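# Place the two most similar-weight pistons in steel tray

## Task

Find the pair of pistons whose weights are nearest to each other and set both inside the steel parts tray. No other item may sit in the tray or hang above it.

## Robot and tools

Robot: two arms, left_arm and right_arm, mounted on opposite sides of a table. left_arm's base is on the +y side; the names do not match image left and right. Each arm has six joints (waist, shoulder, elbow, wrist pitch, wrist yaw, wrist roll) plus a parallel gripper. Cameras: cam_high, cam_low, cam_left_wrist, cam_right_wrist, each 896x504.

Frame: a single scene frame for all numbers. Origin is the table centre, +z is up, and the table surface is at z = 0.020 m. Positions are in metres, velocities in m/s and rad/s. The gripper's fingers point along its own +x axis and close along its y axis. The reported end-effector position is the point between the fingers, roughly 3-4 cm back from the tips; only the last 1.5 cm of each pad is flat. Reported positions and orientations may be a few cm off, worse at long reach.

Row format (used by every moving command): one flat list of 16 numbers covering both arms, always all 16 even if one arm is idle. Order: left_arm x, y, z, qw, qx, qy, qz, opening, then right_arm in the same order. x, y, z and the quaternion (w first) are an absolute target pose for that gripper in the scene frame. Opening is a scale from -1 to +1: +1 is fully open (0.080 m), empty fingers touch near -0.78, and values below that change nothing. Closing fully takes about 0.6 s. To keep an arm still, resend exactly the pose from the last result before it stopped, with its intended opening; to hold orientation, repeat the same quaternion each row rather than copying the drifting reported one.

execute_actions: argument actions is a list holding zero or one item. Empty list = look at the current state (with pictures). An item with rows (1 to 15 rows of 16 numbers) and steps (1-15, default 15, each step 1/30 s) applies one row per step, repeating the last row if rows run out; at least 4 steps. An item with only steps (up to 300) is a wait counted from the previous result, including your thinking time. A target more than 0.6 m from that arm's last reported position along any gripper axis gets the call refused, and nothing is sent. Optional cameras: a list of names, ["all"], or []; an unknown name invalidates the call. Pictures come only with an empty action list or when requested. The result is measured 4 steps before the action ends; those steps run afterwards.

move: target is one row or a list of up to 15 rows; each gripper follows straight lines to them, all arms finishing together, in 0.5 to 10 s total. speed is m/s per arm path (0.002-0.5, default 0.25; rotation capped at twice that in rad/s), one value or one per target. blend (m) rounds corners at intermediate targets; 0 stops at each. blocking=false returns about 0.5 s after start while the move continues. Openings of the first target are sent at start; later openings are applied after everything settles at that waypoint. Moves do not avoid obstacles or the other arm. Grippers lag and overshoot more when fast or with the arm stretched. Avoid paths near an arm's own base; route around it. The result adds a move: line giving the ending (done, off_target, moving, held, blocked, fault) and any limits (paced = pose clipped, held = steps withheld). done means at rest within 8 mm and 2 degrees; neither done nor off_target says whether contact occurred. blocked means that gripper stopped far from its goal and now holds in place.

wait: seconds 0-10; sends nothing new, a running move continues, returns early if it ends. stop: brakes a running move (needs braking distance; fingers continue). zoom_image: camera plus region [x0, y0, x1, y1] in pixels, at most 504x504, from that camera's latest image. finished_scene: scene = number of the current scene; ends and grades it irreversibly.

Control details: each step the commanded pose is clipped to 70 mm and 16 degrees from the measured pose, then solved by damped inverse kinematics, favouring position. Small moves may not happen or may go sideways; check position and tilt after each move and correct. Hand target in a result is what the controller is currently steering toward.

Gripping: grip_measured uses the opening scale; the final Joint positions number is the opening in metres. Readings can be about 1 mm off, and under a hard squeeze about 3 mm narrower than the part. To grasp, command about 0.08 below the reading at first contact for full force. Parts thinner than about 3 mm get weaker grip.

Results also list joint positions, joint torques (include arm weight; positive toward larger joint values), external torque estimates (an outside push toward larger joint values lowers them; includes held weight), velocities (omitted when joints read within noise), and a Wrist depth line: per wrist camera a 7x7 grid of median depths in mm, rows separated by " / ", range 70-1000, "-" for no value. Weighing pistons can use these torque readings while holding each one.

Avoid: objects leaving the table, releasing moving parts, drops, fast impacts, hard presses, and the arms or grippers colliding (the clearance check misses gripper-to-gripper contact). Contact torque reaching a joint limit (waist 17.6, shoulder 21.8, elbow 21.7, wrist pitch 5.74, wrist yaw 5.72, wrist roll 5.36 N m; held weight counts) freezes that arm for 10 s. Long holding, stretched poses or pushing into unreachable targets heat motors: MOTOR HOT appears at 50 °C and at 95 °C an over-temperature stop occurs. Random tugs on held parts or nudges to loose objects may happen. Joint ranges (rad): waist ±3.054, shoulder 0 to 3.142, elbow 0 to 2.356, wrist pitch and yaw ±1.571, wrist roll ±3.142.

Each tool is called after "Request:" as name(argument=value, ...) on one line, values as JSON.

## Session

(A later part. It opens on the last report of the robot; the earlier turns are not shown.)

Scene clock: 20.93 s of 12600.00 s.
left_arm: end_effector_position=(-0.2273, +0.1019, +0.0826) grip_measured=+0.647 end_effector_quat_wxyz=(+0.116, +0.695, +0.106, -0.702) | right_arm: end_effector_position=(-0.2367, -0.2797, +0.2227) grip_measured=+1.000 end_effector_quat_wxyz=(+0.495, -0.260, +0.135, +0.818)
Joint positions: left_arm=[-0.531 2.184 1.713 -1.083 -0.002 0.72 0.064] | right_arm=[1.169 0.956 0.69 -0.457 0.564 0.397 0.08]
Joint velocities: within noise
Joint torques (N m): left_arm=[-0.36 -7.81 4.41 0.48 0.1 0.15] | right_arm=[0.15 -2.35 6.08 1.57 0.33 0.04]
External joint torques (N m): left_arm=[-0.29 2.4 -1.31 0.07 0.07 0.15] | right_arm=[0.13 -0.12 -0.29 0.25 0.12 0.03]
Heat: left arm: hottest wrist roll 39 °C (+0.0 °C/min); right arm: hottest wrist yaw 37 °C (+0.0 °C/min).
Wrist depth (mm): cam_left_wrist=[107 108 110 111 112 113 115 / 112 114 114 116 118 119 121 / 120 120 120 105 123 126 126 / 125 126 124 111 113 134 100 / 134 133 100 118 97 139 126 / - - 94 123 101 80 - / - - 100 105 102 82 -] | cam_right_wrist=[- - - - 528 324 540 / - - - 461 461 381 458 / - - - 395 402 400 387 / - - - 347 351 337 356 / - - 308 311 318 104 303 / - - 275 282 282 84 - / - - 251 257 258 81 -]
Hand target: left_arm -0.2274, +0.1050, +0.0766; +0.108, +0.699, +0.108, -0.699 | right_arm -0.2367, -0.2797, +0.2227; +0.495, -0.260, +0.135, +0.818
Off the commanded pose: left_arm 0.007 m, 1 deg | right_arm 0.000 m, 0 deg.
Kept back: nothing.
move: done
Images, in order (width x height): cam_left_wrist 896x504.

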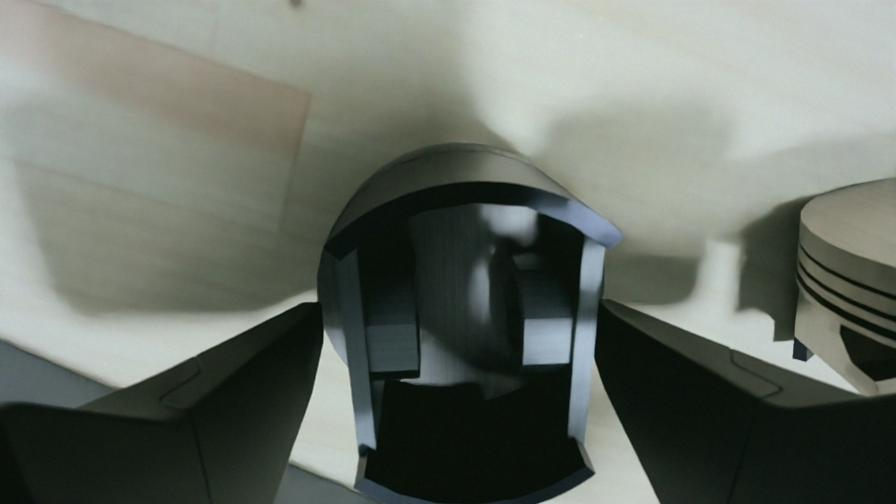

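Request:
move(target=[[-0.2278, 0.107, 0.0765, 0.1082, 0.6988, 0.1082, -0.6988, 0.1, -0.2367, -0.2797, 0.2227, 0.495, -0.260, 0.135, 0.818, 1],[-0.2278, 0.107, 0.16, 0.1082, 0.6988, 0.1082, -0.6988, 0.1, -0.2367, -0.2797, 0.2227, 0.495, -0.260, 0.135, 0.818, 1],[0.0, 0.17, 0.22, 0.15, 0.688, 0.15, -0.688, 0.1, -0.2367, -0.2797, 0.2227, 0.495, -0.260, 0.135, 0.818, 1],[0.2226, 0.1975, 0.22, 0.2008, 0.6780, 0.2008, -0.6780, 0.1, -0.2367, -0.2797, 0.2227, 0.495, -0.260, 0.135, 0.818, 1],[0.2226, 0.1975, 0.155, 0.2008, 0.6780, 0.2008, -0.6780, 0.1, -0.2367, -0.2797, 0.2227, 0.495, -0.260, 0.135, 0.818, 1]], speed=[0.1,0.2,0.4,0.35,0.15], blend=[0,0.04,0.06,0.02,0], cameras=["cam_left_wrist","cam_low","cam_high"])

Scene clock: 24.90 s of 12600.00 s.
left_arm: end_effector_position=(+0.2244, +0.1977, +0.1572) grip_measured=+0.308 end_effector_quat_wxyz=(+0.205, +0.679, +0.201, -0.675) | right_arm: end_effector_position=(-0.2367, -0.2797, +0.2227) grip_measured=+1.000 end_effector_quat_wxyz=(+0.495, -0.260, +0.135, +0.818)
Joint positions: left_arm=[0.731 1.893 1.583 -1.254 -0.003 1.714 0.049] | right_arm=[1.169 0.956 0.69 -0.457 0.564 0.397 0.08]
Joint velocities: within noise
Joint torques (N m): left_arm=[-0.32 -6.9 4.77 0.42 0.18 0.15] | right_arm=[0.13 -2.44 6.02 1.58 0.34 0.03]
External joint torques (N m): left_arm=[-0.32 1.27 -0.97 0.09 0.13 0.15] | right_arm=[0.12 -0.23 -0.34 0.26 0.13 0.02]
Heat: left arm: hottest shoulder 40 °C (+12.0 °C/min); right arm: hottest wrist yaw 37 °C (+0.0 °C/min).
Wrist depth (mm): cam_left_wrist=[174 120 123 124 95 98 189 / 183 128 128 131 133 136 198 / 193 134 134 105 138 170 209 / 203 144 102 111 112 189 223 / 198 208 94 117 95 230 235 / - - 95 124 100 - 244 / - - - 106 97 - -] | cam_right_wrist=[- - - - 528 536 545 / - - - 458 462 465 461 / - - - 397 401 402 384 / - - - 350 352 340 351 / - - 308 312 320 103 305 / - - 276 281 284 84 - / - - 251 257 260 81 -]
Hand target: left_arm +0.2226, +0.1975, +0.1550; +0.201, +0.678, +0.201, -0.678 | right_arm -0.2367, -0.2797, +0.2227; +0.495, -0.260, +0.135, +0.818
Off the commanded pose: left_arm 0.003 m, 1 deg | right_arm 0.000 m, 0 deg.
Kept back: nothing.
move: done
Images, in order (width x height): cam_high 896x504, cam_low 896x504, cam_left_wrist 896x504.

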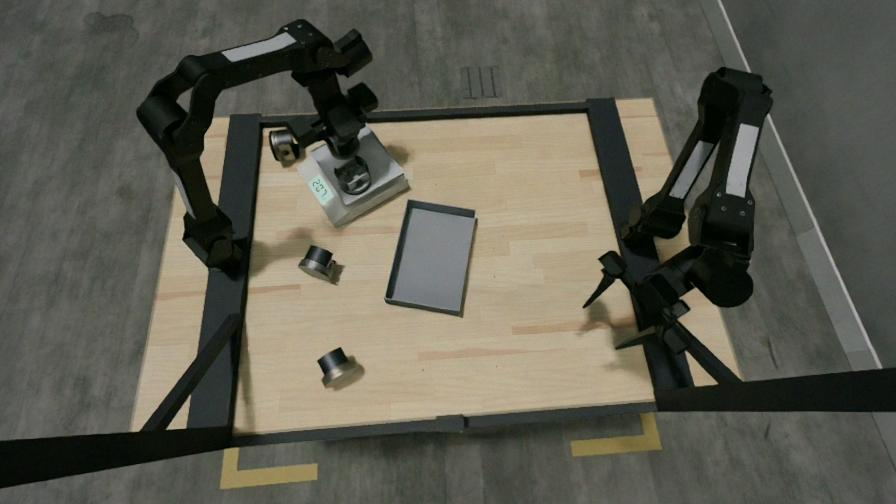

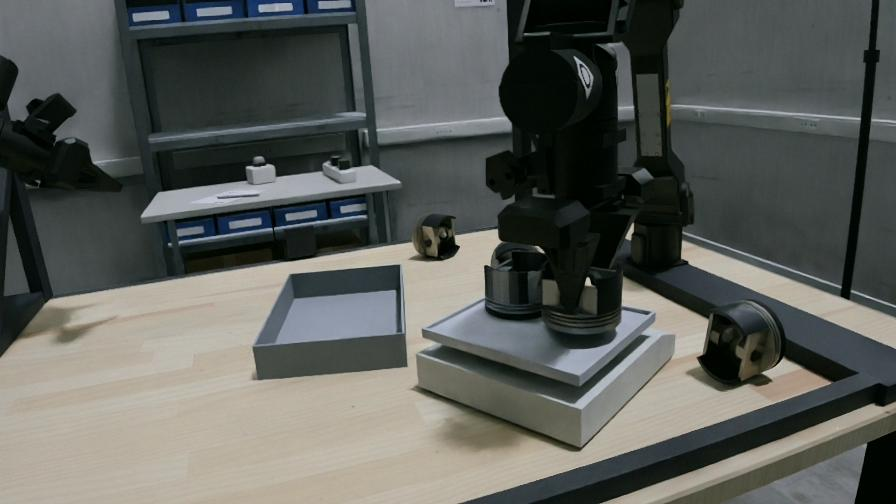

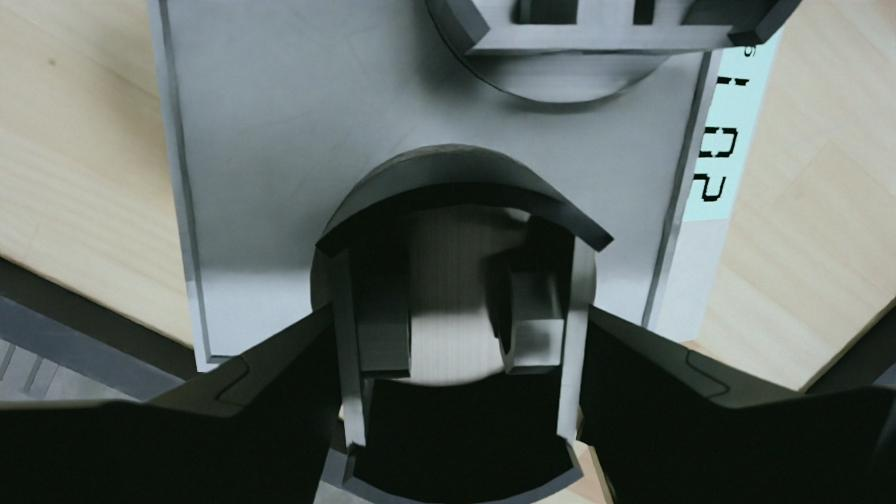

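Request:
move(target=[[0.2176, 0.1942, 0.154, 0.2008, 0.6780, 0.2008, -0.6780, 0.1, -0.2367, -0.2797, 0.2227, 0.495, -0.260, 0.135, 0.818, 1],[0.2176, 0.1942, 0.1455, 0.2008, 0.6780, 0.2008, -0.6780, 0.1, -0.2367, -0.2797, 0.2227, 0.495, -0.260, 0.135, 0.818, 1]], speed=[0.08,0.05], cameras=["cam_high"])

Request:
zoom_image(camera="cam_high", region=[290, 160, 350, 220])

Scene clock: 25.93 s of 12600.00 s.
left_arm: end_effector_position=(+0.2194, +0.1940, +0.1480) grip_measured=+0.308 end_effector_quat_wxyz=(+0.202, +0.680, +0.198, -0.676) | right_arm: end_effector_position=(-0.2367, -0.2797, +0.2227) grip_measured=+1.000 end_effector_quat_wxyz=(+0.495, -0.260, +0.135, +0.818)
Joint positions: left_arm=[0.714 1.893 1.546 -1.217 -0.002 1.705 0.049] | right_arm=[1.169 0.956 0.69 -0.457 0.564 0.397 0.08]
Joint velocities: within noise
Joint torques (N m): left_arm=[-0.27 -6.8 4.62 0.42 0.15 -0.12] | right_arm=[0.01 -2.49 5.97 1.6 0.34 0.05]
External joint torques (N m): left_arm=[-0.28 1.33 -1.06 0.12 0.1 -0.13] | right_arm=[-0.01 -0.24 -0.44 0.27 0.12 0.04]
Heat: left arm: hottest shoulder 40 °C (+11.6 °C/min); right arm: hottest wrist yaw 37 °C (+0.0 °C/min).
Wrist depth (mm): cam_left_wrist=[167 112 114 99 82 90 180 / 174 118 120 122 107 126 189 / 183 125 125 105 129 135 200 / 193 132 102 111 113 175 212 / 200 138 94 117 95 187 225 / - - 95 124 100 - 234 / - - - 106 97 - -] | cam_right_wrist=[- - - - 537 540 544 / - - - 460 461 471 457 / - - - 396 398 402 383 / - - - 348 353 340 356 / - - 309 312 319 104 305 / - - 274 280 282 85 - / - - 252 255 258 81 -]
Hand target: left_arm +0.2176, +0.1942, +0.1455; +0.201, +0.678, +0.201, -0.678 | right_arm -0.2367, -0.2797, +0.2227; +0.495, -0.260, +0.135, +0.818
Off the commanded pose: left_arm 0.003 m, 0 deg | right_arm 0.000 m, 0 deg.
Kept back: nothing.
move: done
Images, in order (width x height): cam_high 896x504.

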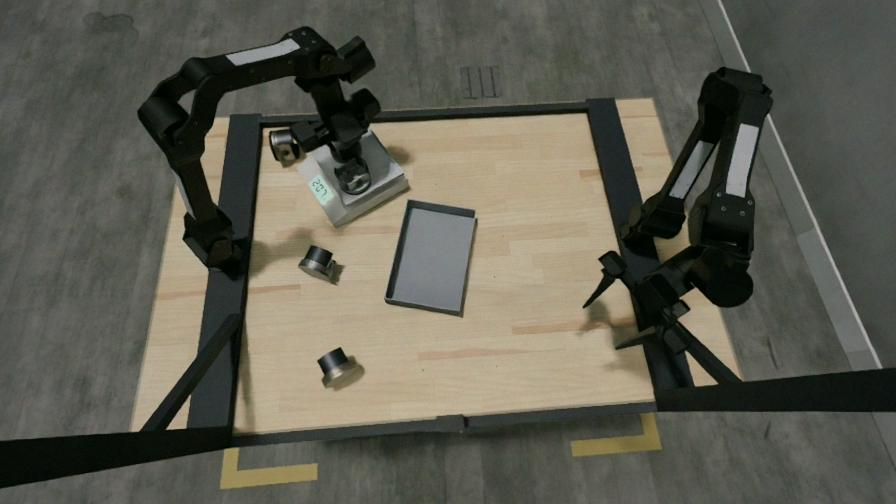

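Scaled by 8.400.

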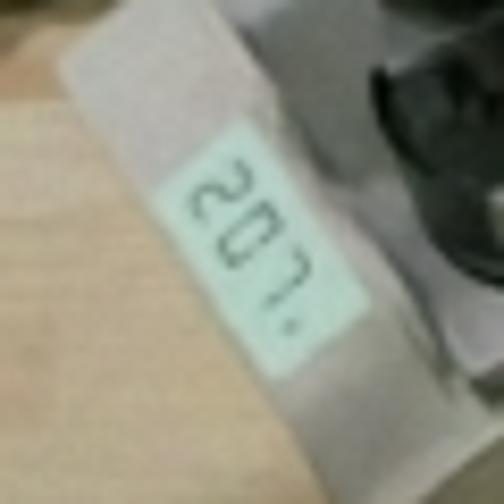

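Request:
move(target=[[0.2176, 0.1942, 0.1425, 0.2008, 0.6780, 0.2008, -0.6780, 0.1, -0.2367, -0.2797, 0.2227, 0.495, -0.260, 0.135, 0.818, 1],[0.2176, 0.1942, 0.1425, 0.2008, 0.6780, 0.2008, -0.6780, 0.45, -0.2367, -0.2797, 0.2227, 0.495, -0.260, 0.135, 0.818, 1]], speed=0.05, cameras=["cam_high","cam_left_wrist"])

Request:
zoom_image(camera="cam_high", region=[290, 160, 350, 220])

Scene clock: 27.37 s of 12600.00 s.
left_arm: end_effector_position=(+0.2194, +0.1939, +0.1455) grip_measured=+0.446 end_effector_quat_wxyz=(+0.203, +0.680, +0.197, -0.676) | right_arm: end_effector_position=(-0.2367, -0.2797, +0.2227) grip_measured=+1.000 end_effector_quat_wxyz=(+0.495, -0.260, +0.135, +0.818)
Joint positions: left_arm=[0.714 1.893 1.536 -1.204 -0.002 1.705 0.055] | right_arm=[1.169 0.956 0.69 -0.457 0.564 0.397 0.08]
Joint velocities: within noise
Joint torques (N m): left_arm=[-0.28 -6.6 4.6 0.42 0.15 -0.13] | right_arm=[-0.09 -2.46 6.06 1.58 0.33 0.05]
External joint torques (N m): left_arm=[-0.29 1.51 -1.08 0.11 0.1 -0.13] | right_arm=[-0.07 -0.26 -0.33 0.27 0.1 0.05]
Heat: left arm: hottest shoulder 40 °C (+11.0 °C/min); right arm: hottest wrist yaw 37 °C (+0.0 °C/min).
Wrist depth (mm): cam_left_wrist=[- 110 112 - 81 94 176 / 172 116 119 120 105 123 185 / 181 123 124 92 128 131 196 / 192 130 128 114 133 170 209 / 199 137 98 121 99 182 222 / - - 97 127 101 - 231 / - - 97 106 100 - -] | cam_right_wrist=[- - - - 529 539 545 / - - - 458 461 465 460 / - - - 397 399 404 383 / - - - 349 352 339 354 / - - 307 310 320 104 305 / - - 276 283 283 84 - / - - 250 257 259 81 -]
Hand target: left_arm +0.2176, +0.1942, +0.1425; +0.201, +0.678, +0.201, -0.678 | right_arm -0.2367, -0.2797, +0.2227; +0.495, -0.260, +0.135, +0.818
Off the commanded pose: left_arm 0.003 m, 1 deg | right_arm 0.000 m, 0 deg.
Kept back: nothing.
move: done
Images, in order (width x height): cam_high 896x504, cam_left_wrist 896x504.

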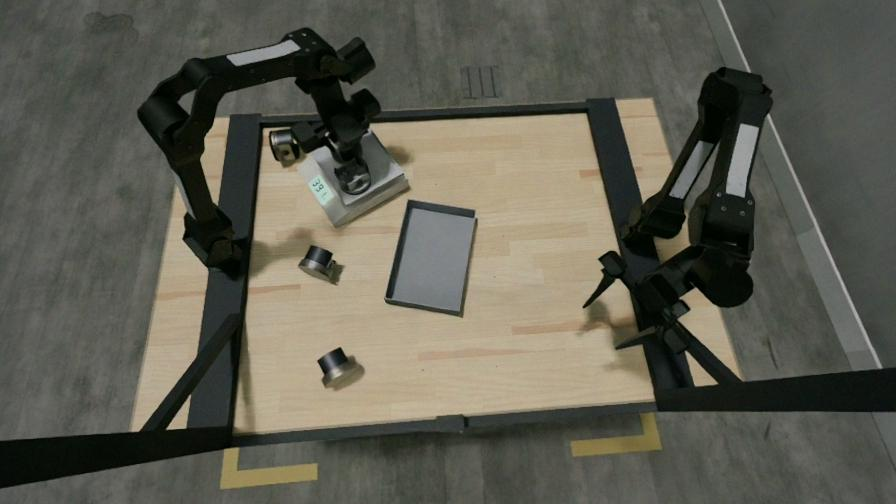

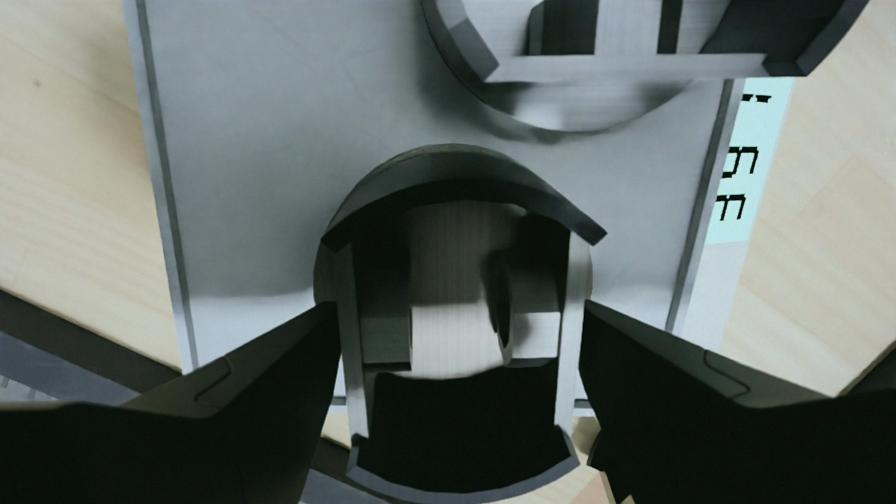

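Scaled by 8.400.

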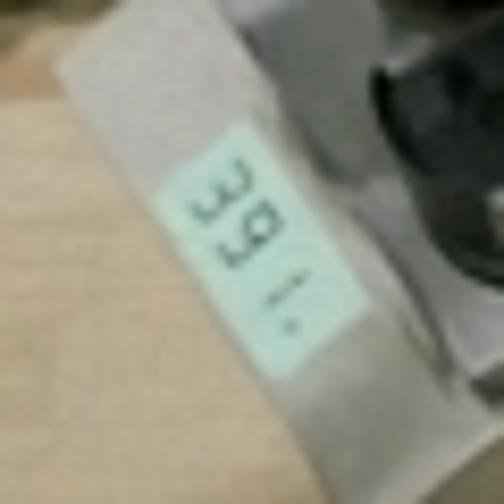

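Request:
move(target=[[0.2176, 0.1942, 0.1425, 0.2008, 0.6780, 0.2008, -0.6780, 0.1, -0.2367, -0.2797, 0.2227, 0.495, -0.260, 0.135, 0.818, 1],[0.2176, 0.1942, 0.22, 0.2008, 0.6780, 0.2008, -0.6780, 0.1, -0.2367, -0.2797, 0.2227, 0.495, -0.260, 0.135, 0.818, 1],[0.0, 0.18, 0.2, 0.2706, 0.6533, 0.2706, -0.6533, 0.1, -0.2367, -0.2797, 0.2227, 0.495, -0.260, 0.135, 0.818, 1],[-0.145, 0.16, 0.14, 0.2706, 0.6533, 0.2706, -0.6533, 0.1, -0.2367, -0.2797, 0.2227, 0.495, -0.260, 0.135, 0.818, 1],[-0.145, 0.16, 0.09, 0.2706, 0.6533, 0.2706, -0.6533, 0.1, -0.2367, -0.2797, 0.2227, 0.495, -0.260, 0.135, 0.818, 1]], speed=[0.1,0.2,0.4,0.35,0.2], blend=[0,0.03,0.06,0.02,0], cameras=["cam_left_wrist"])

Scene clock: 30.50 s of 12600.00 s.
left_arm: end_effector_position=(-0.1461, +0.1593, +0.0919) grip_measured=+0.310 end_effector_quat_wxyz=(+0.270, +0.652, +0.268, -0.656) | right_arm: end_effector_position=(-0.2367, -0.2797, +0.2227) grip_measured=+1.000 end_effector_quat_wxyz=(+0.495, -0.260, +0.135, +0.818)
Joint positions: left_arm=[-0.407 1.857 1.269 -0.978 0.002 0.379 0.049] | right_arm=[1.169 0.956 0.69 -0.457 0.564 0.397 0.08]
Joint velocities: within noise
Joint torques (N m): left_arm=[0.07 -6.28 4.67 0.48 -0.07 -0.13] | right_arm=[0.11 -2.48 5.84 1.59 0.35 0.07]
External joint torques (N m): left_arm=[0.06 1.39 -0.83 0.1 -0.08 -0.13] | right_arm=[0.11 -0.28 -0.55 0.27 0.13 0.07]
Heat: left arm: hottest shoulder 40 °C (+9.8 °C/min); right arm: hottest wrist yaw 37 °C (+0.0 °C/min).
Wrist depth (mm): cam_left_wrist=[- 116 119 121 122 124 124 / 120 101 125 127 129 131 129 / 127 126 129 92 135 138 138 / 135 135 99 114 143 146 149 / 139 146 98 121 99 155 160 / - - 100 127 104 - 167 / - - 104 106 - - -] | cam_right_wrist=[- - - - 536 515 323 / - - - 458 466 445 441 / - - - 397 398 403 384 / - - - 348 350 338 355 / - - 309 313 319 104 305 / - - 274 281 282 84 - / - - 250 257 259 81 -]
Hand target: left_arm -0.1450, +0.1600, +0.0900; +0.271, +0.653, +0.271, -0.653 | right_arm -0.2367, -0.2797, +0.2227; +0.495, -0.260, +0.135, +0.818
Off the commanded pose: left_arm 0.002 m, 0 deg | right_arm 0.000 m, 0 deg.
Kept back: nothing.
move: done
Images, in order (width x height): cam_left_wrist 896x504.

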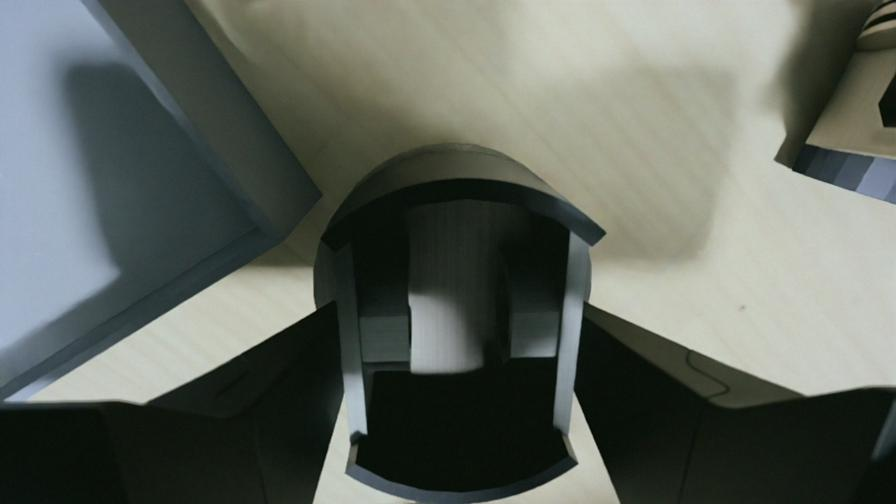

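Request:
move(target=[[-0.148, 0.164, 0.088, 0.2706, 0.6533, 0.2706, -0.6533, 0.1, -0.2367, -0.2797, 0.2227, 0.495, -0.260, 0.135, 0.818, 1],[-0.148, 0.164, 0.0775, 0.2706, 0.6533, 0.2706, -0.6533, 0.1, -0.2367, -0.2797, 0.2227, 0.495, -0.260, 0.135, 0.818, 1],[-0.148, 0.164, 0.0765, 0.2706, 0.6533, 0.2706, -0.6533, 0.45, -0.2367, -0.2797, 0.2227, 0.495, -0.260, 0.135, 0.818, 1],[-0.148, 0.164, 0.0765, 0.2706, 0.6533, 0.2706, -0.6533, 0.6, -0.2367, -0.2797, 0.2227, 0.495, -0.260, 0.135, 0.818, 1],[-0.148, 0.164, 0.16, 0.2706, 0.6533, 0.2706, -0.6533, 0.6, -0.2367, -0.2797, 0.2227, 0.495, -0.260, 0.135, 0.818, 1],[-0.06, 0.19, 0.19, 0.5, 0.5, 0.5, -0.5, 1, -0.2367, -0.2797, 0.2227, 0.495, -0.260, 0.135, 0.818, 1]], speed=[0.1,0.05,0.05,0.05,0.15,0.35], blend=[0.005,0,0,0,0.03,0], cameras=["cam_left_wrist","cam_low"])

Scene clock: 35.80 s of 12600.00 s.
left_arm: end_effector_position=(-0.0617, +0.1874, +0.1907) grip_measured=+1.000 end_effector_quat_wxyz=(+0.498, +0.500, +0.498, -0.503) | right_arm: end_effector_position=(-0.2367, -0.2797, +0.2227) grip_measured=+1.000 end_effector_quat_wxyz=(+0.495, -0.260, +0.135, +0.818)
Joint positions: left_arm=[-0.17 1.601 1.37 -1.336 0.002 -0.167 0.08] | right_arm=[1.169 0.956 0.69 -0.457 0.564 0.397 0.08]
Joint velocities: within noise
Joint torques (N m): left_arm=[0.28 -5.92 4.3 0.3 -0.07 -0.13] | right_arm=[-0.03 -2.34 6.03 1.58 0.32 0.08]
External joint torques (N m): left_arm=[0.28 0.09 -1.49 -0.07 -0.06 -0.13] | right_arm=[-0.03 -0.13 -0.38 0.25 0.1 0.07]
Heat: left arm: hottest shoulder 41 °C (+10.1 °C/min); right arm: hottest elbow 37 °C (+5.0 °C/min).
Wrist depth (mm): cam_left_wrist=[205 207 210 212 212 215 220 / 212 219 221 224 211 210 233 / 193 228 233 236 223 240 241 / 201 223 247 249 254 258 225 / 219 223 257 204 268 266 276 / - - 278 200 289 88 - / - - 301 306 310 79 -] | cam_right_wrist=[- - - - 532 541 544 / - - - 463 461 441 452 / - - - 395 398 403 382 / - - - 350 354 340 352 / - - 309 312 319 104 306 / - - 273 280 284 85 - / - - 251 257 257 81 -]
Hand target: left_arm -0.0600, +0.1900, +0.1900; +0.500, +0.500, +0.500, -0.500 | right_arm -0.2367, -0.2797, +0.2227; +0.495, -0.260, +0.135, +0.818
Off the commanded pose: left_arm 0.003 m, 1 deg | right_arm 0.000 m, 0 deg.
Kept back: nothing.
move: done; blend cut to 0.0027 m at target 1
Images, in order (width x height): cam_low 896x504, cam_left_wrist 896x504.

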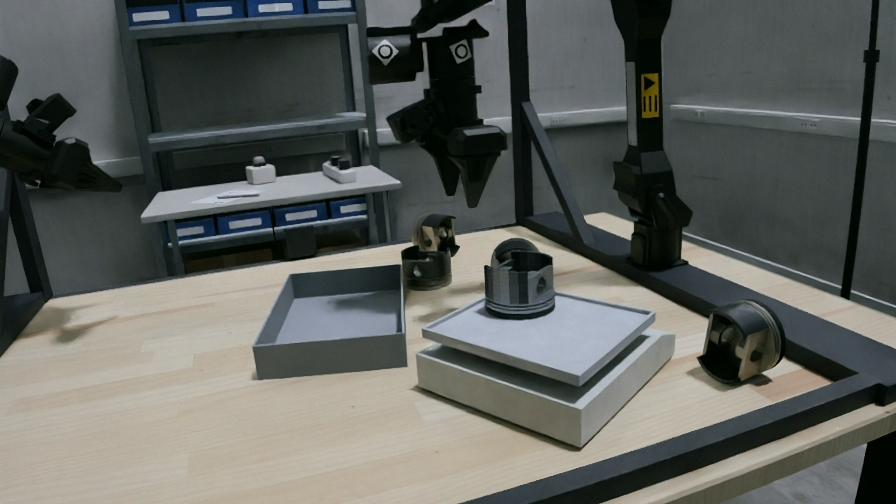

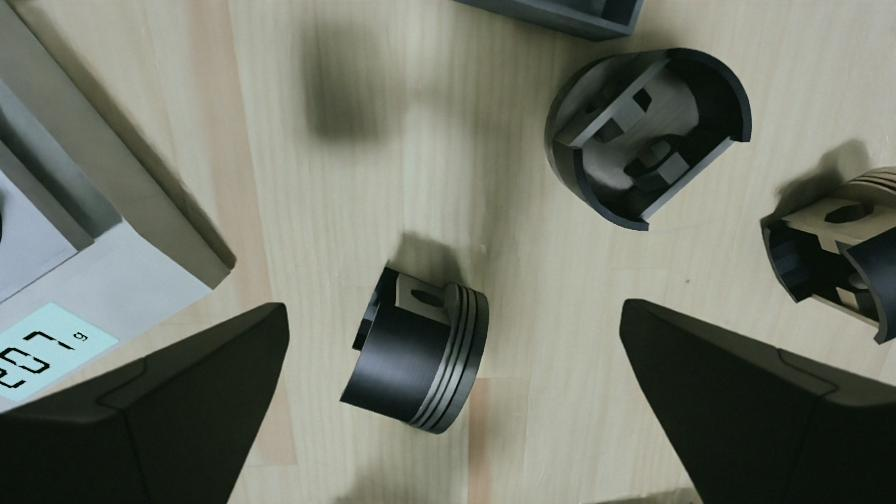

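Request:
move(target=[-0.043, 0.249, 0.15, 0.6981, 0.1125, 0.6981, -0.1125, 1, -0.2367, -0.2797, 0.2227, 0.495, -0.260, 0.135, 0.818, 1], speed=0.3, cameras=["cam_left_wrist"])

Scene clock: 38.77 s of 12600.00 s.
left_arm: end_effector_position=(-0.0444, +0.2466, +0.1514) grip_measured=+1.000 end_effector_quat_wxyz=(+0.697, +0.114, +0.698, -0.117) | right_arm: end_effector_position=(-0.2367, -0.2797, +0.2227) grip_measured=+1.000 end_effector_quat_wxyz=(+0.495, -0.260, +0.135, +0.818)
Joint positions: left_arm=[-0.139 1.376 1.009 -1.2 0.002 -1.387 0.08] | right_arm=[1.169 0.956 0.69 -0.457 0.564 0.397 0.08]
Joint velocities: within noise
Joint torques (N m): left_arm=[0.29 -4.11 4.27 0.43 -0.12 -0.12] | right_arm=[0.1 -2.43 6.01 1.58 0.34 0.06]
External joint torques (N m): left_arm=[0.29 0.1 -1.45 0.1 -0.06 -0.12] | right_arm=[0.1 -0.24 -0.36 0.26 0.12 0.05]
Heat: left arm: hottest shoulder 41 °C (+9.3 °C/min); right arm: hottest elbow 37 °C (+4.6 °C/min).
Wrist depth (mm): cam_left_wrist=[174 174 176 177 179 180 171 / 182 184 185 187 189 190 173 / 192 194 193 194 199 201 192 / 203 205 204 134 211 213 198 / 210 213 151 143 224 197 201 / - - 233 237 240 93 - / - - 251 254 257 79 -] | cam_right_wrist=[- - - - 531 537 545 / - - - 458 462 442 450 / - - - 398 402 403 381 / - - - 349 354 338 356 / - - 307 311 320 104 306 / - - 275 282 283 85 - / - - 251 257 257 81 -]
Hand target: left_arm -0.0430, +0.2490, +0.1500; +0.698, +0.113, +0.698, -0.113 | right_arm -0.2367, -0.2797, +0.2227; +0.495, -0.260, +0.135, +0.818
Off the commanded pose: left_arm 0.003 m, 1 deg | right_arm 0.000 m, 0 deg.
Kept back: nothing.
move: done
Images, in order (width x height): cam_left_wrist 896x504.

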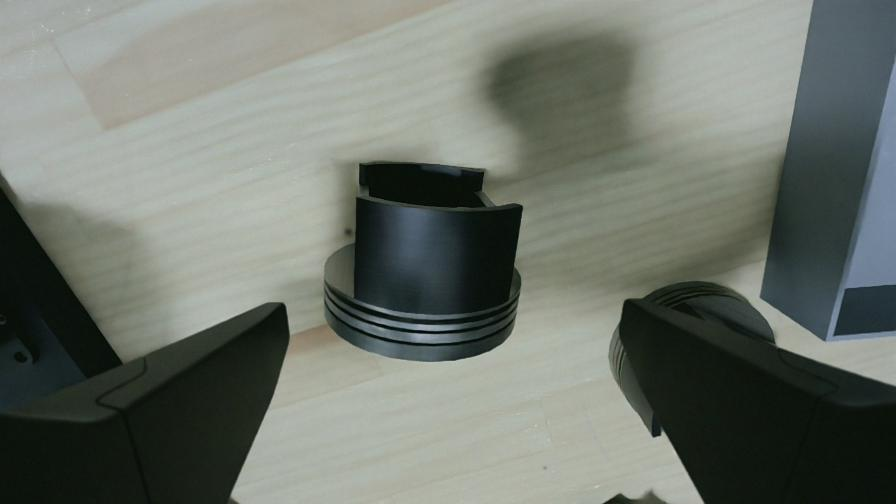

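Request:
move(target=[[-0.042, 0.252, 0.145, 0.6944, 0.1337, 0.6944, -0.1337, 0.75, -0.2367, -0.2797, 0.2227, 0.495, -0.260, 0.135, 0.818, 1],[-0.042, 0.252, 0.0725, 0.6944, 0.1337, 0.6944, -0.1337, 0.75, -0.2367, -0.2797, 0.2227, 0.495, -0.260, 0.135, 0.818, 1],[-0.042, 0.252, 0.0725, 0.6944, 0.1337, 0.6944, -0.1337, 0.1, -0.2367, -0.2797, 0.2227, 0.495, -0.260, 0.135, 0.818, 1]], speed=0.15, cameras=["cam_left_wrist","cam_low"])

Scene clock: 41.17 s of 12600.00 s.
left_arm: end_effector_position=(-0.0430, +0.2487, +0.0760) grip_measured=+0.318 end_effector_quat_wxyz=(+0.695, +0.128, +0.694, -0.139) | right_arm: end_effector_position=(-0.2367, -0.2797, +0.2227) grip_measured=+1.000 end_effector_quat_wxyz=(+0.495, -0.260, +0.135, +0.818)
Joint positions: left_arm=[-0.135 1.447 0.754 -0.862 -0.001 -1.332 0.049] | right_arm=[1.169 0.956 0.69 -0.457 0.564 0.397 0.08]
Joint velocities: within noise
Joint torques (N m): left_arm=[0.18 -2.61 3.84 0.42 -0.03 0.12] | right_arm=[0.05 -2.4 5.98 1.57 0.34 0.08]
External joint torques (N m): left_arm=[0.18 1.68 -1.43 0.07 0.03 0.12] | right_arm=[0.04 -0.17 -0.42 0.25 0.12 0.08]
Heat: left arm: hottest shoulder 40 °C (+7.3 °C/min); right arm: hottest elbow 37 °C (+4.4 °C/min).
Wrist depth (mm): cam_left_wrist=[106 107 108 110 111 112 113 / 111 112 113 115 116 118 119 / - 118 120 121 123 124 126 / 124 125 126 126 130 132 134 / 131 131 122 130 118 139 143 / 137 - - 117 92 - 145 / - - - - - - -] | cam_right_wrist=[- - - - 534 539 548 / - - - 462 459 437 444 / - - - 396 401 402 388 / - - - 350 351 341 357 / - - 310 313 319 104 305 / - - 274 283 283 84 - / - - 250 258 258 81 -]
Hand target: left_arm -0.0420, +0.2521, +0.0725; +0.694, +0.134, +0.694, -0.134 | right_arm -0.2367, -0.2797, +0.2227; +0.495, -0.260, +0.135, +0.818
Off the commanded pose: left_arm 0.005 m, 1 deg | right_arm 0.000 m, 0 deg.
Kept back: nothing.
move: done
Images, in order (width x height): cam_low 896x504, cam_left_wrist 896x504.

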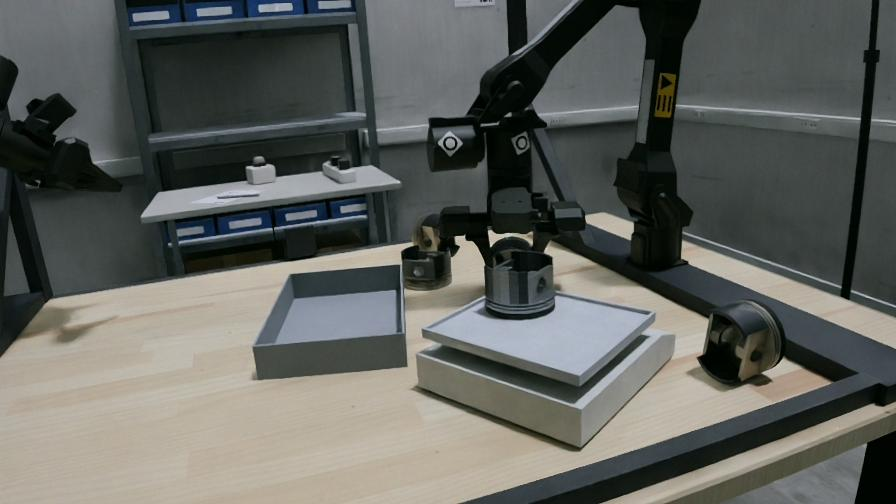

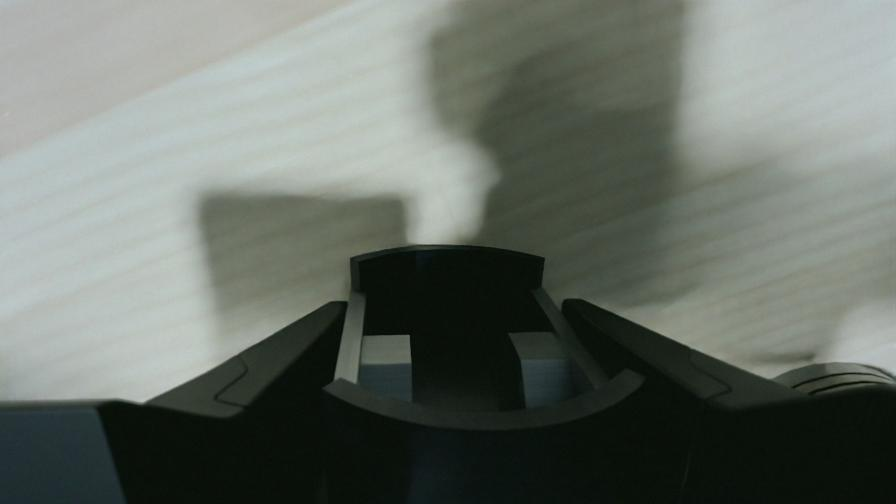

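Request:
move(target=[[-0.042, 0.25, 0.17, 0.6944, 0.1337, 0.6944, -0.1337, 0.1, -0.2367, -0.2797, 0.2227, 0.495, -0.260, 0.135, 0.818, 1],[0.09, 0.22, 0.22, 0.7071, 0, 0.7071, 0, 0.1, -0.2367, -0.2797, 0.2227, 0.495, -0.260, 0.135, 0.818, 1],[0.226, 0.2005, 0.2, 0.6780, -0.2008, 0.6780, 0.2008, 0.1, -0.2367, -0.2797, 0.2227, 0.495, -0.260, 0.135, 0.818, 1],[0.226, 0.2005, 0.155, 0.6780, -0.2008, 0.6780, 0.2008, 0.1, -0.2367, -0.2797, 0.2227, 0.495, -0.260, 0.135, 0.818, 1]], speed=[0.25,0.4,0.35,0.15], blend=[0.03,0.05,0.02,0])

Scene clock: 44.07 s of 12600.00 s.
left_arm: end_effector_position=(+0.2266, +0.1998, +0.1571) grip_measured=+0.318 end_effector_quat_wxyz=(-0.680, +0.201, -0.677, -0.197) | right_arm: end_effector_position=(-0.2367, -0.2797, +0.2227) grip_measured=+1.000 end_effector_quat_wxyz=(+0.495, -0.260, +0.135, +0.818)
Joint positions: left_arm=[0.74 1.893 1.582 -1.254 -0.002 -1.407 0.049] | right_arm=[1.169 0.956 0.69 -0.457 0.564 0.397 0.08]
Joint velocities: within noise
Joint torques (N m): left_arm=[0.02 -6.9 4.82 0.42 0.04 -0.13] | right_arm=[0.13 -2.34 6.11 1.58 0.33 0.06]
External joint torques (N m): left_arm=[-0.02 1.28 -0.91 0.11 0.09 -0.13] | right_arm=[0.14 -0.1 -0.31 0.25 0.1 0.05]
Heat: left arm: hottest shoulder 40 °C (+6.8 °C/min); right arm: hottest elbow 37 °C (+4.1 °C/min).
Wrist depth (mm): cam_left_wrist=[177 178 180 180 181 182 167 / 186 162 158 185 187 191 184 / 196 165 136 138 138 141 204 / 207 174 143 126 146 211 217 / 220 186 122 130 113 226 230 / 229 - - 116 92 - 242 / - - - - - - -] | cam_right_wrist=[- - - - 532 542 550 / - - - 459 466 439 461 / - - - 397 401 402 385 / - - - 349 354 339 356 / - - 307 312 318 104 305 / - - 274 283 285 85 - / - - 251 257 257 81 -]
Hand target: left_arm +0.2259, +0.2005, +0.1551; +0.678, -0.201, +0.678, +0.201 | right_arm -0.2367, -0.2797, +0.2227; +0.495, -0.260, +0.135, +0.818
Off the commanded pose: left_arm 0.002 m, 0 deg | right_arm 0.000 m, 0 deg.
Kept back: nothing.
move: done

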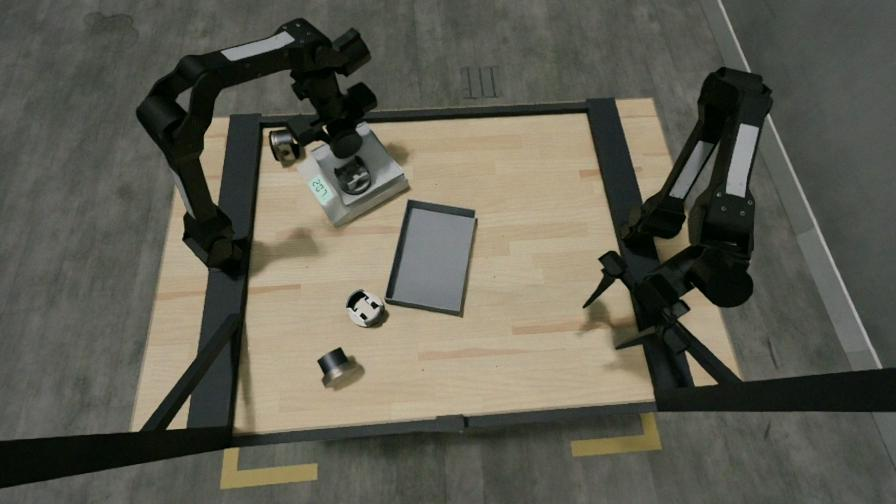

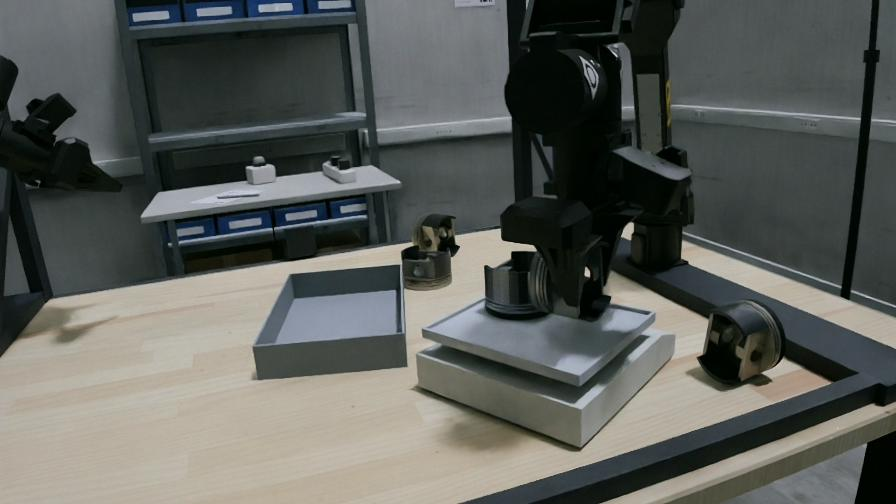

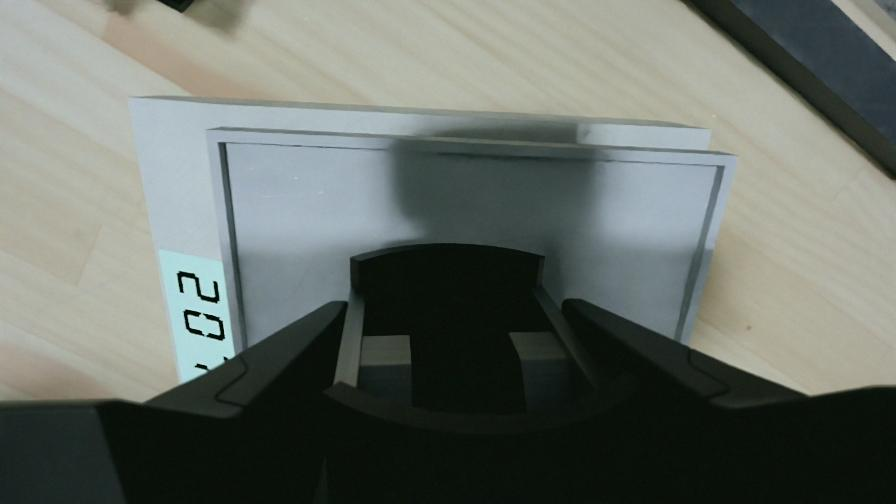

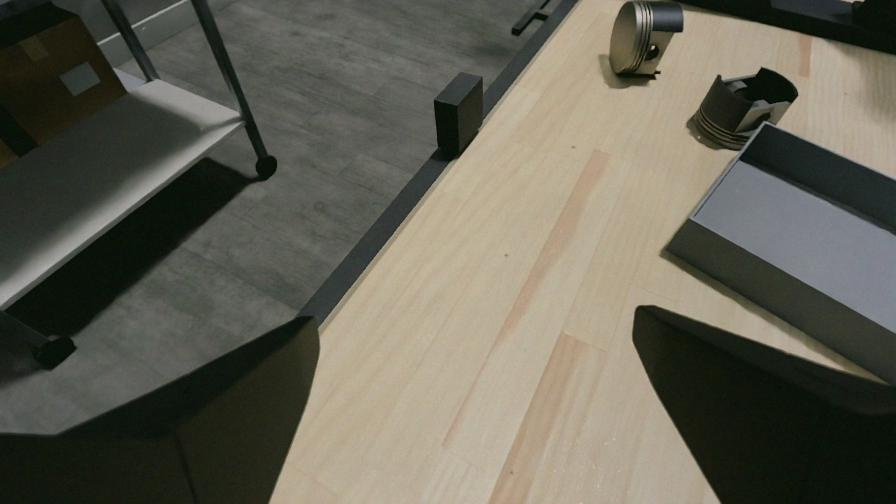

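Request:
move(target=[[0.230, 0.2032, 0.153, 0.6780, -0.2008, 0.6780, 0.2008, 0.1, -0.2367, -0.2797, 0.2227, 0.495, -0.260, 0.135, 0.818, 1],[0.230, 0.2032, 0.1445, 0.6780, -0.2008, 0.6780, 0.2008, 0.1, -0.2367, -0.2797, 0.2227, 0.495, -0.260, 0.135, 0.818, 1]], speed=[0.08,0.05], cameras=["cam_high"])

Request:
zoom_image(camera="cam_high", region=[290, 160, 350, 220])

Scene clock: 45.03 s of 12600.00 s.
left_arm: end_effector_position=(+0.2303, +0.2018, +0.1482) grip_measured=+0.318 end_effector_quat_wxyz=(-0.680, +0.204, -0.675, -0.198) | right_arm: end_effector_position=(-0.2367, -0.2797, +0.2227) grip_measured=+1.000 end_effector_quat_wxyz=(+0.495, -0.260, +0.135, +0.818)
Joint positions: left_arm=[0.751 1.895 1.55 -1.215 -0.002 -1.402 0.049] | right_arm=[1.169 0.956 0.69 -0.457 0.564 0.397 0.08]
Joint velocities: within noise
Joint torques (N m): left_arm=[0.22 -6.41 4.69 0.42 0.04 0.15] | right_arm=[0.07 -2.32 6.01 1.56 0.33 0.09]
External joint torques (N m): left_arm=[0.23 1.92 -1.09 0.11 0.09 0.15] | right_arm=[0.06 -0.12 -0.33 0.26 0.12 0.09]
Heat: left arm: hottest shoulder 40 °C (+6.7 °C/min); right arm: hottest elbow 37 °C (+4.0 °C/min).
Wrist depth (mm): cam_left_wrist=[168 169 171 171 173 174 159 / 175 174 175 179 180 183 171 / 187 127 128 129 132 149 195 / 197 159 133 127 136 138 208 / 208 175 122 130 113 213 221 / 217 - - 116 92 - 231 / - - - - - - -] | cam_right_wrist=[- - - - 534 537 550 / - - - 459 462 437 460 / - - - 399 399 401 383 / - - - 348 353 339 354 / - - 309 313 319 104 305 / - - 274 281 283 84 - / - - 251 256 260 81 -]
Hand target: left_arm +0.2299, +0.2032, +0.1445; +0.678, -0.201, +0.678, +0.201 | right_arm -0.2367, -0.2797, +0.2227; +0.495, -0.260, +0.135, +0.818
Off the commanded pose: left_arm 0.004 m, 1 deg | right_arm 0.000 m, 0 deg.
Kept back: nothing.
move: done
Images, in order (width x height): cam_high 896x504.

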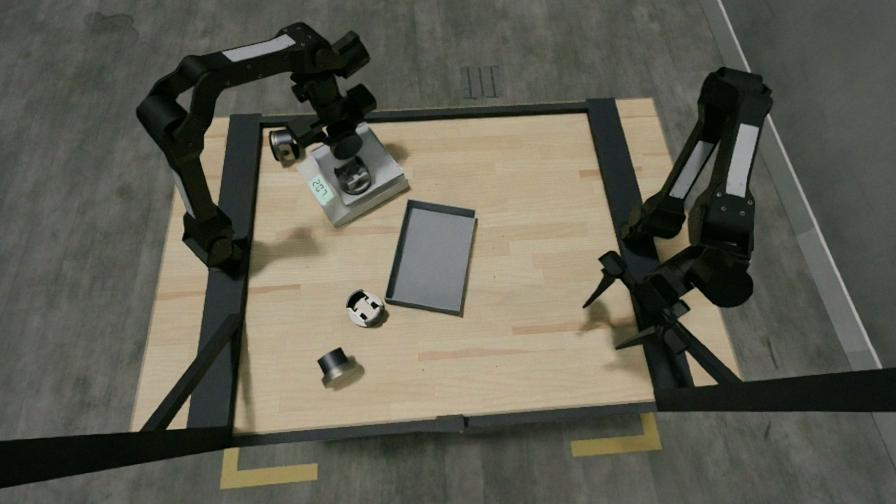

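Scaled by 8.400.

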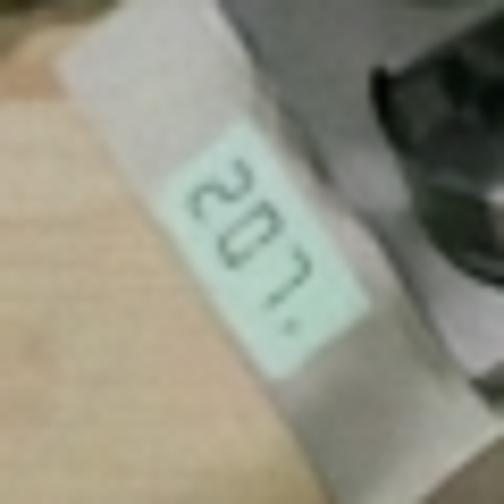

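Request:
move(target=[[0.230, 0.2032, 0.1415, 0.6780, -0.2008, 0.6780, 0.2008, 0.1, -0.2367, -0.2797, 0.2227, 0.495, -0.260, 0.135, 0.818, 1],[0.230, 0.2032, 0.1415, 0.6780, -0.2008, 0.6780, 0.2008, 0.45, -0.2367, -0.2797, 0.2227, 0.495, -0.260, 0.135, 0.818, 1]], speed=0.05, cameras=["cam_high","cam_left_wrist","cam_low"])

Request:
zoom_image(camera="cam_high", region=[290, 160, 350, 220])

Scene clock: 46.50 s of 12600.00 s.
left_arm: end_effector_position=(+0.2306, +0.2016, +0.1455) grip_measured=+0.446 end_effector_quat_wxyz=(-0.681, +0.205, -0.675, -0.197) | right_arm: end_effector_position=(-0.2367, -0.2797, +0.2227) grip_measured=+1.000 end_effector_quat_wxyz=(+0.495, -0.260, +0.135, +0.818)
Joint positions: left_arm=[0.752 1.896 1.54 -1.202 -0.002 -1.401 0.055] | right_arm=[1.169 0.956 0.69 -0.457 0.564 0.397 0.08]
Joint velocities: within noise
Joint torques (N m): left_arm=[0.2 -6.29 4.63 0.39 0.02 0.14] | right_arm=[-0.02 -2.33 6.16 1.62 0.34 0.07]
External joint torques (N m): left_arm=[0.18 1.97 -1.13 0.05 0.07 0.14] | right_arm=[-0.04 -0.13 -0.2 0.3 0.13 0.07]
Heat: left arm: hottest shoulder 41 °C (+7.7 °C/min); right arm: hottest elbow 37 °C (+3.9 °C/min).
Wrist depth (mm): cam_left_wrist=[166 167 168 170 171 172 159 / 173 171 173 176 178 182 169 / 183 125 126 127 130 147 194 / 194 156 131 129 134 136 207 / 205 167 136 134 96 144 220 / - - 74 - 77 - 229 / - - 74 - 84 - -] | cam_right_wrist=[- - - - 533 538 551 / - - - 462 462 440 464 / - - - 396 402 401 386 / - - - 348 351 340 356 / - - 309 312 321 104 307 / - - 275 281 282 84 - / - - 251 256 259 81 -]
Hand target: left_arm +0.2300, +0.2033, +0.1415; +0.678, -0.201, +0.678, +0.201 | right_arm -0.2367, -0.2797, +0.2227; +0.495, -0.260, +0.135, +0.818
Off the commanded pose: left_arm 0.004 m, 1 deg | right_arm 0.000 m, 0 deg.
Kept back: nothing.
move: done
Images, in order (width x height): cam_high 896x504, cam_low 896x504, cam_left_wrist 896x504.

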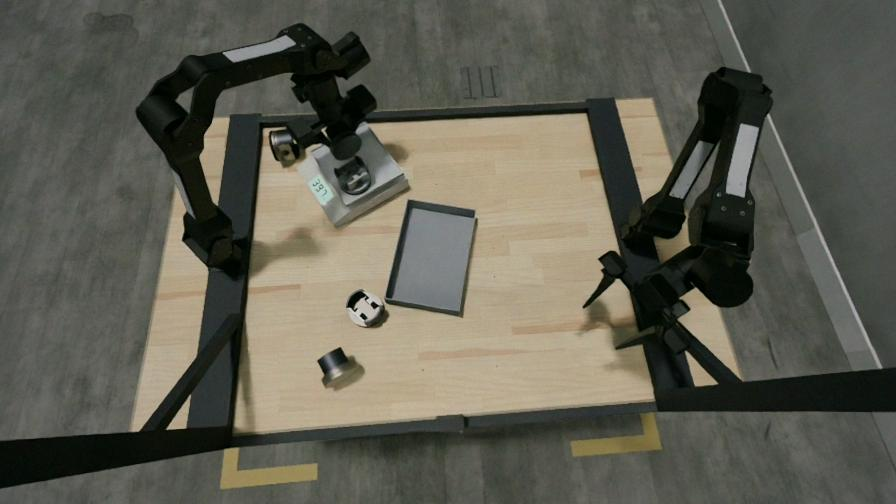

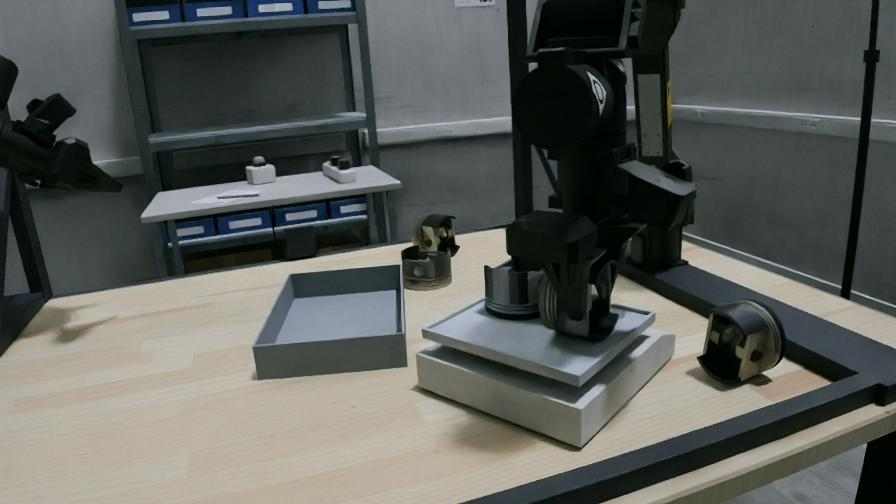

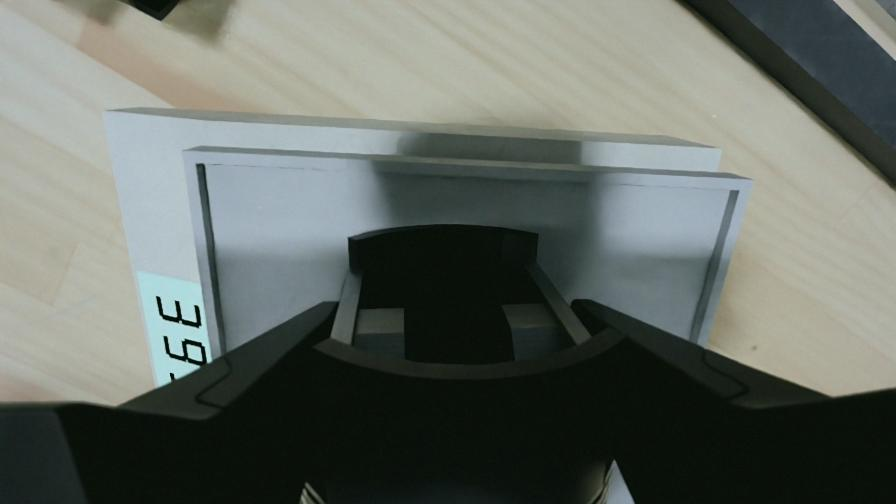

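Scaled by 8.400.

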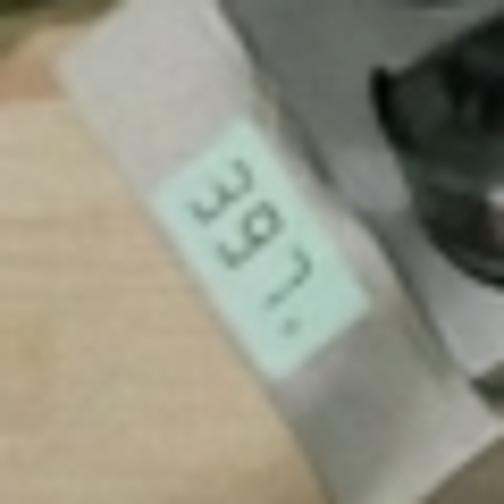

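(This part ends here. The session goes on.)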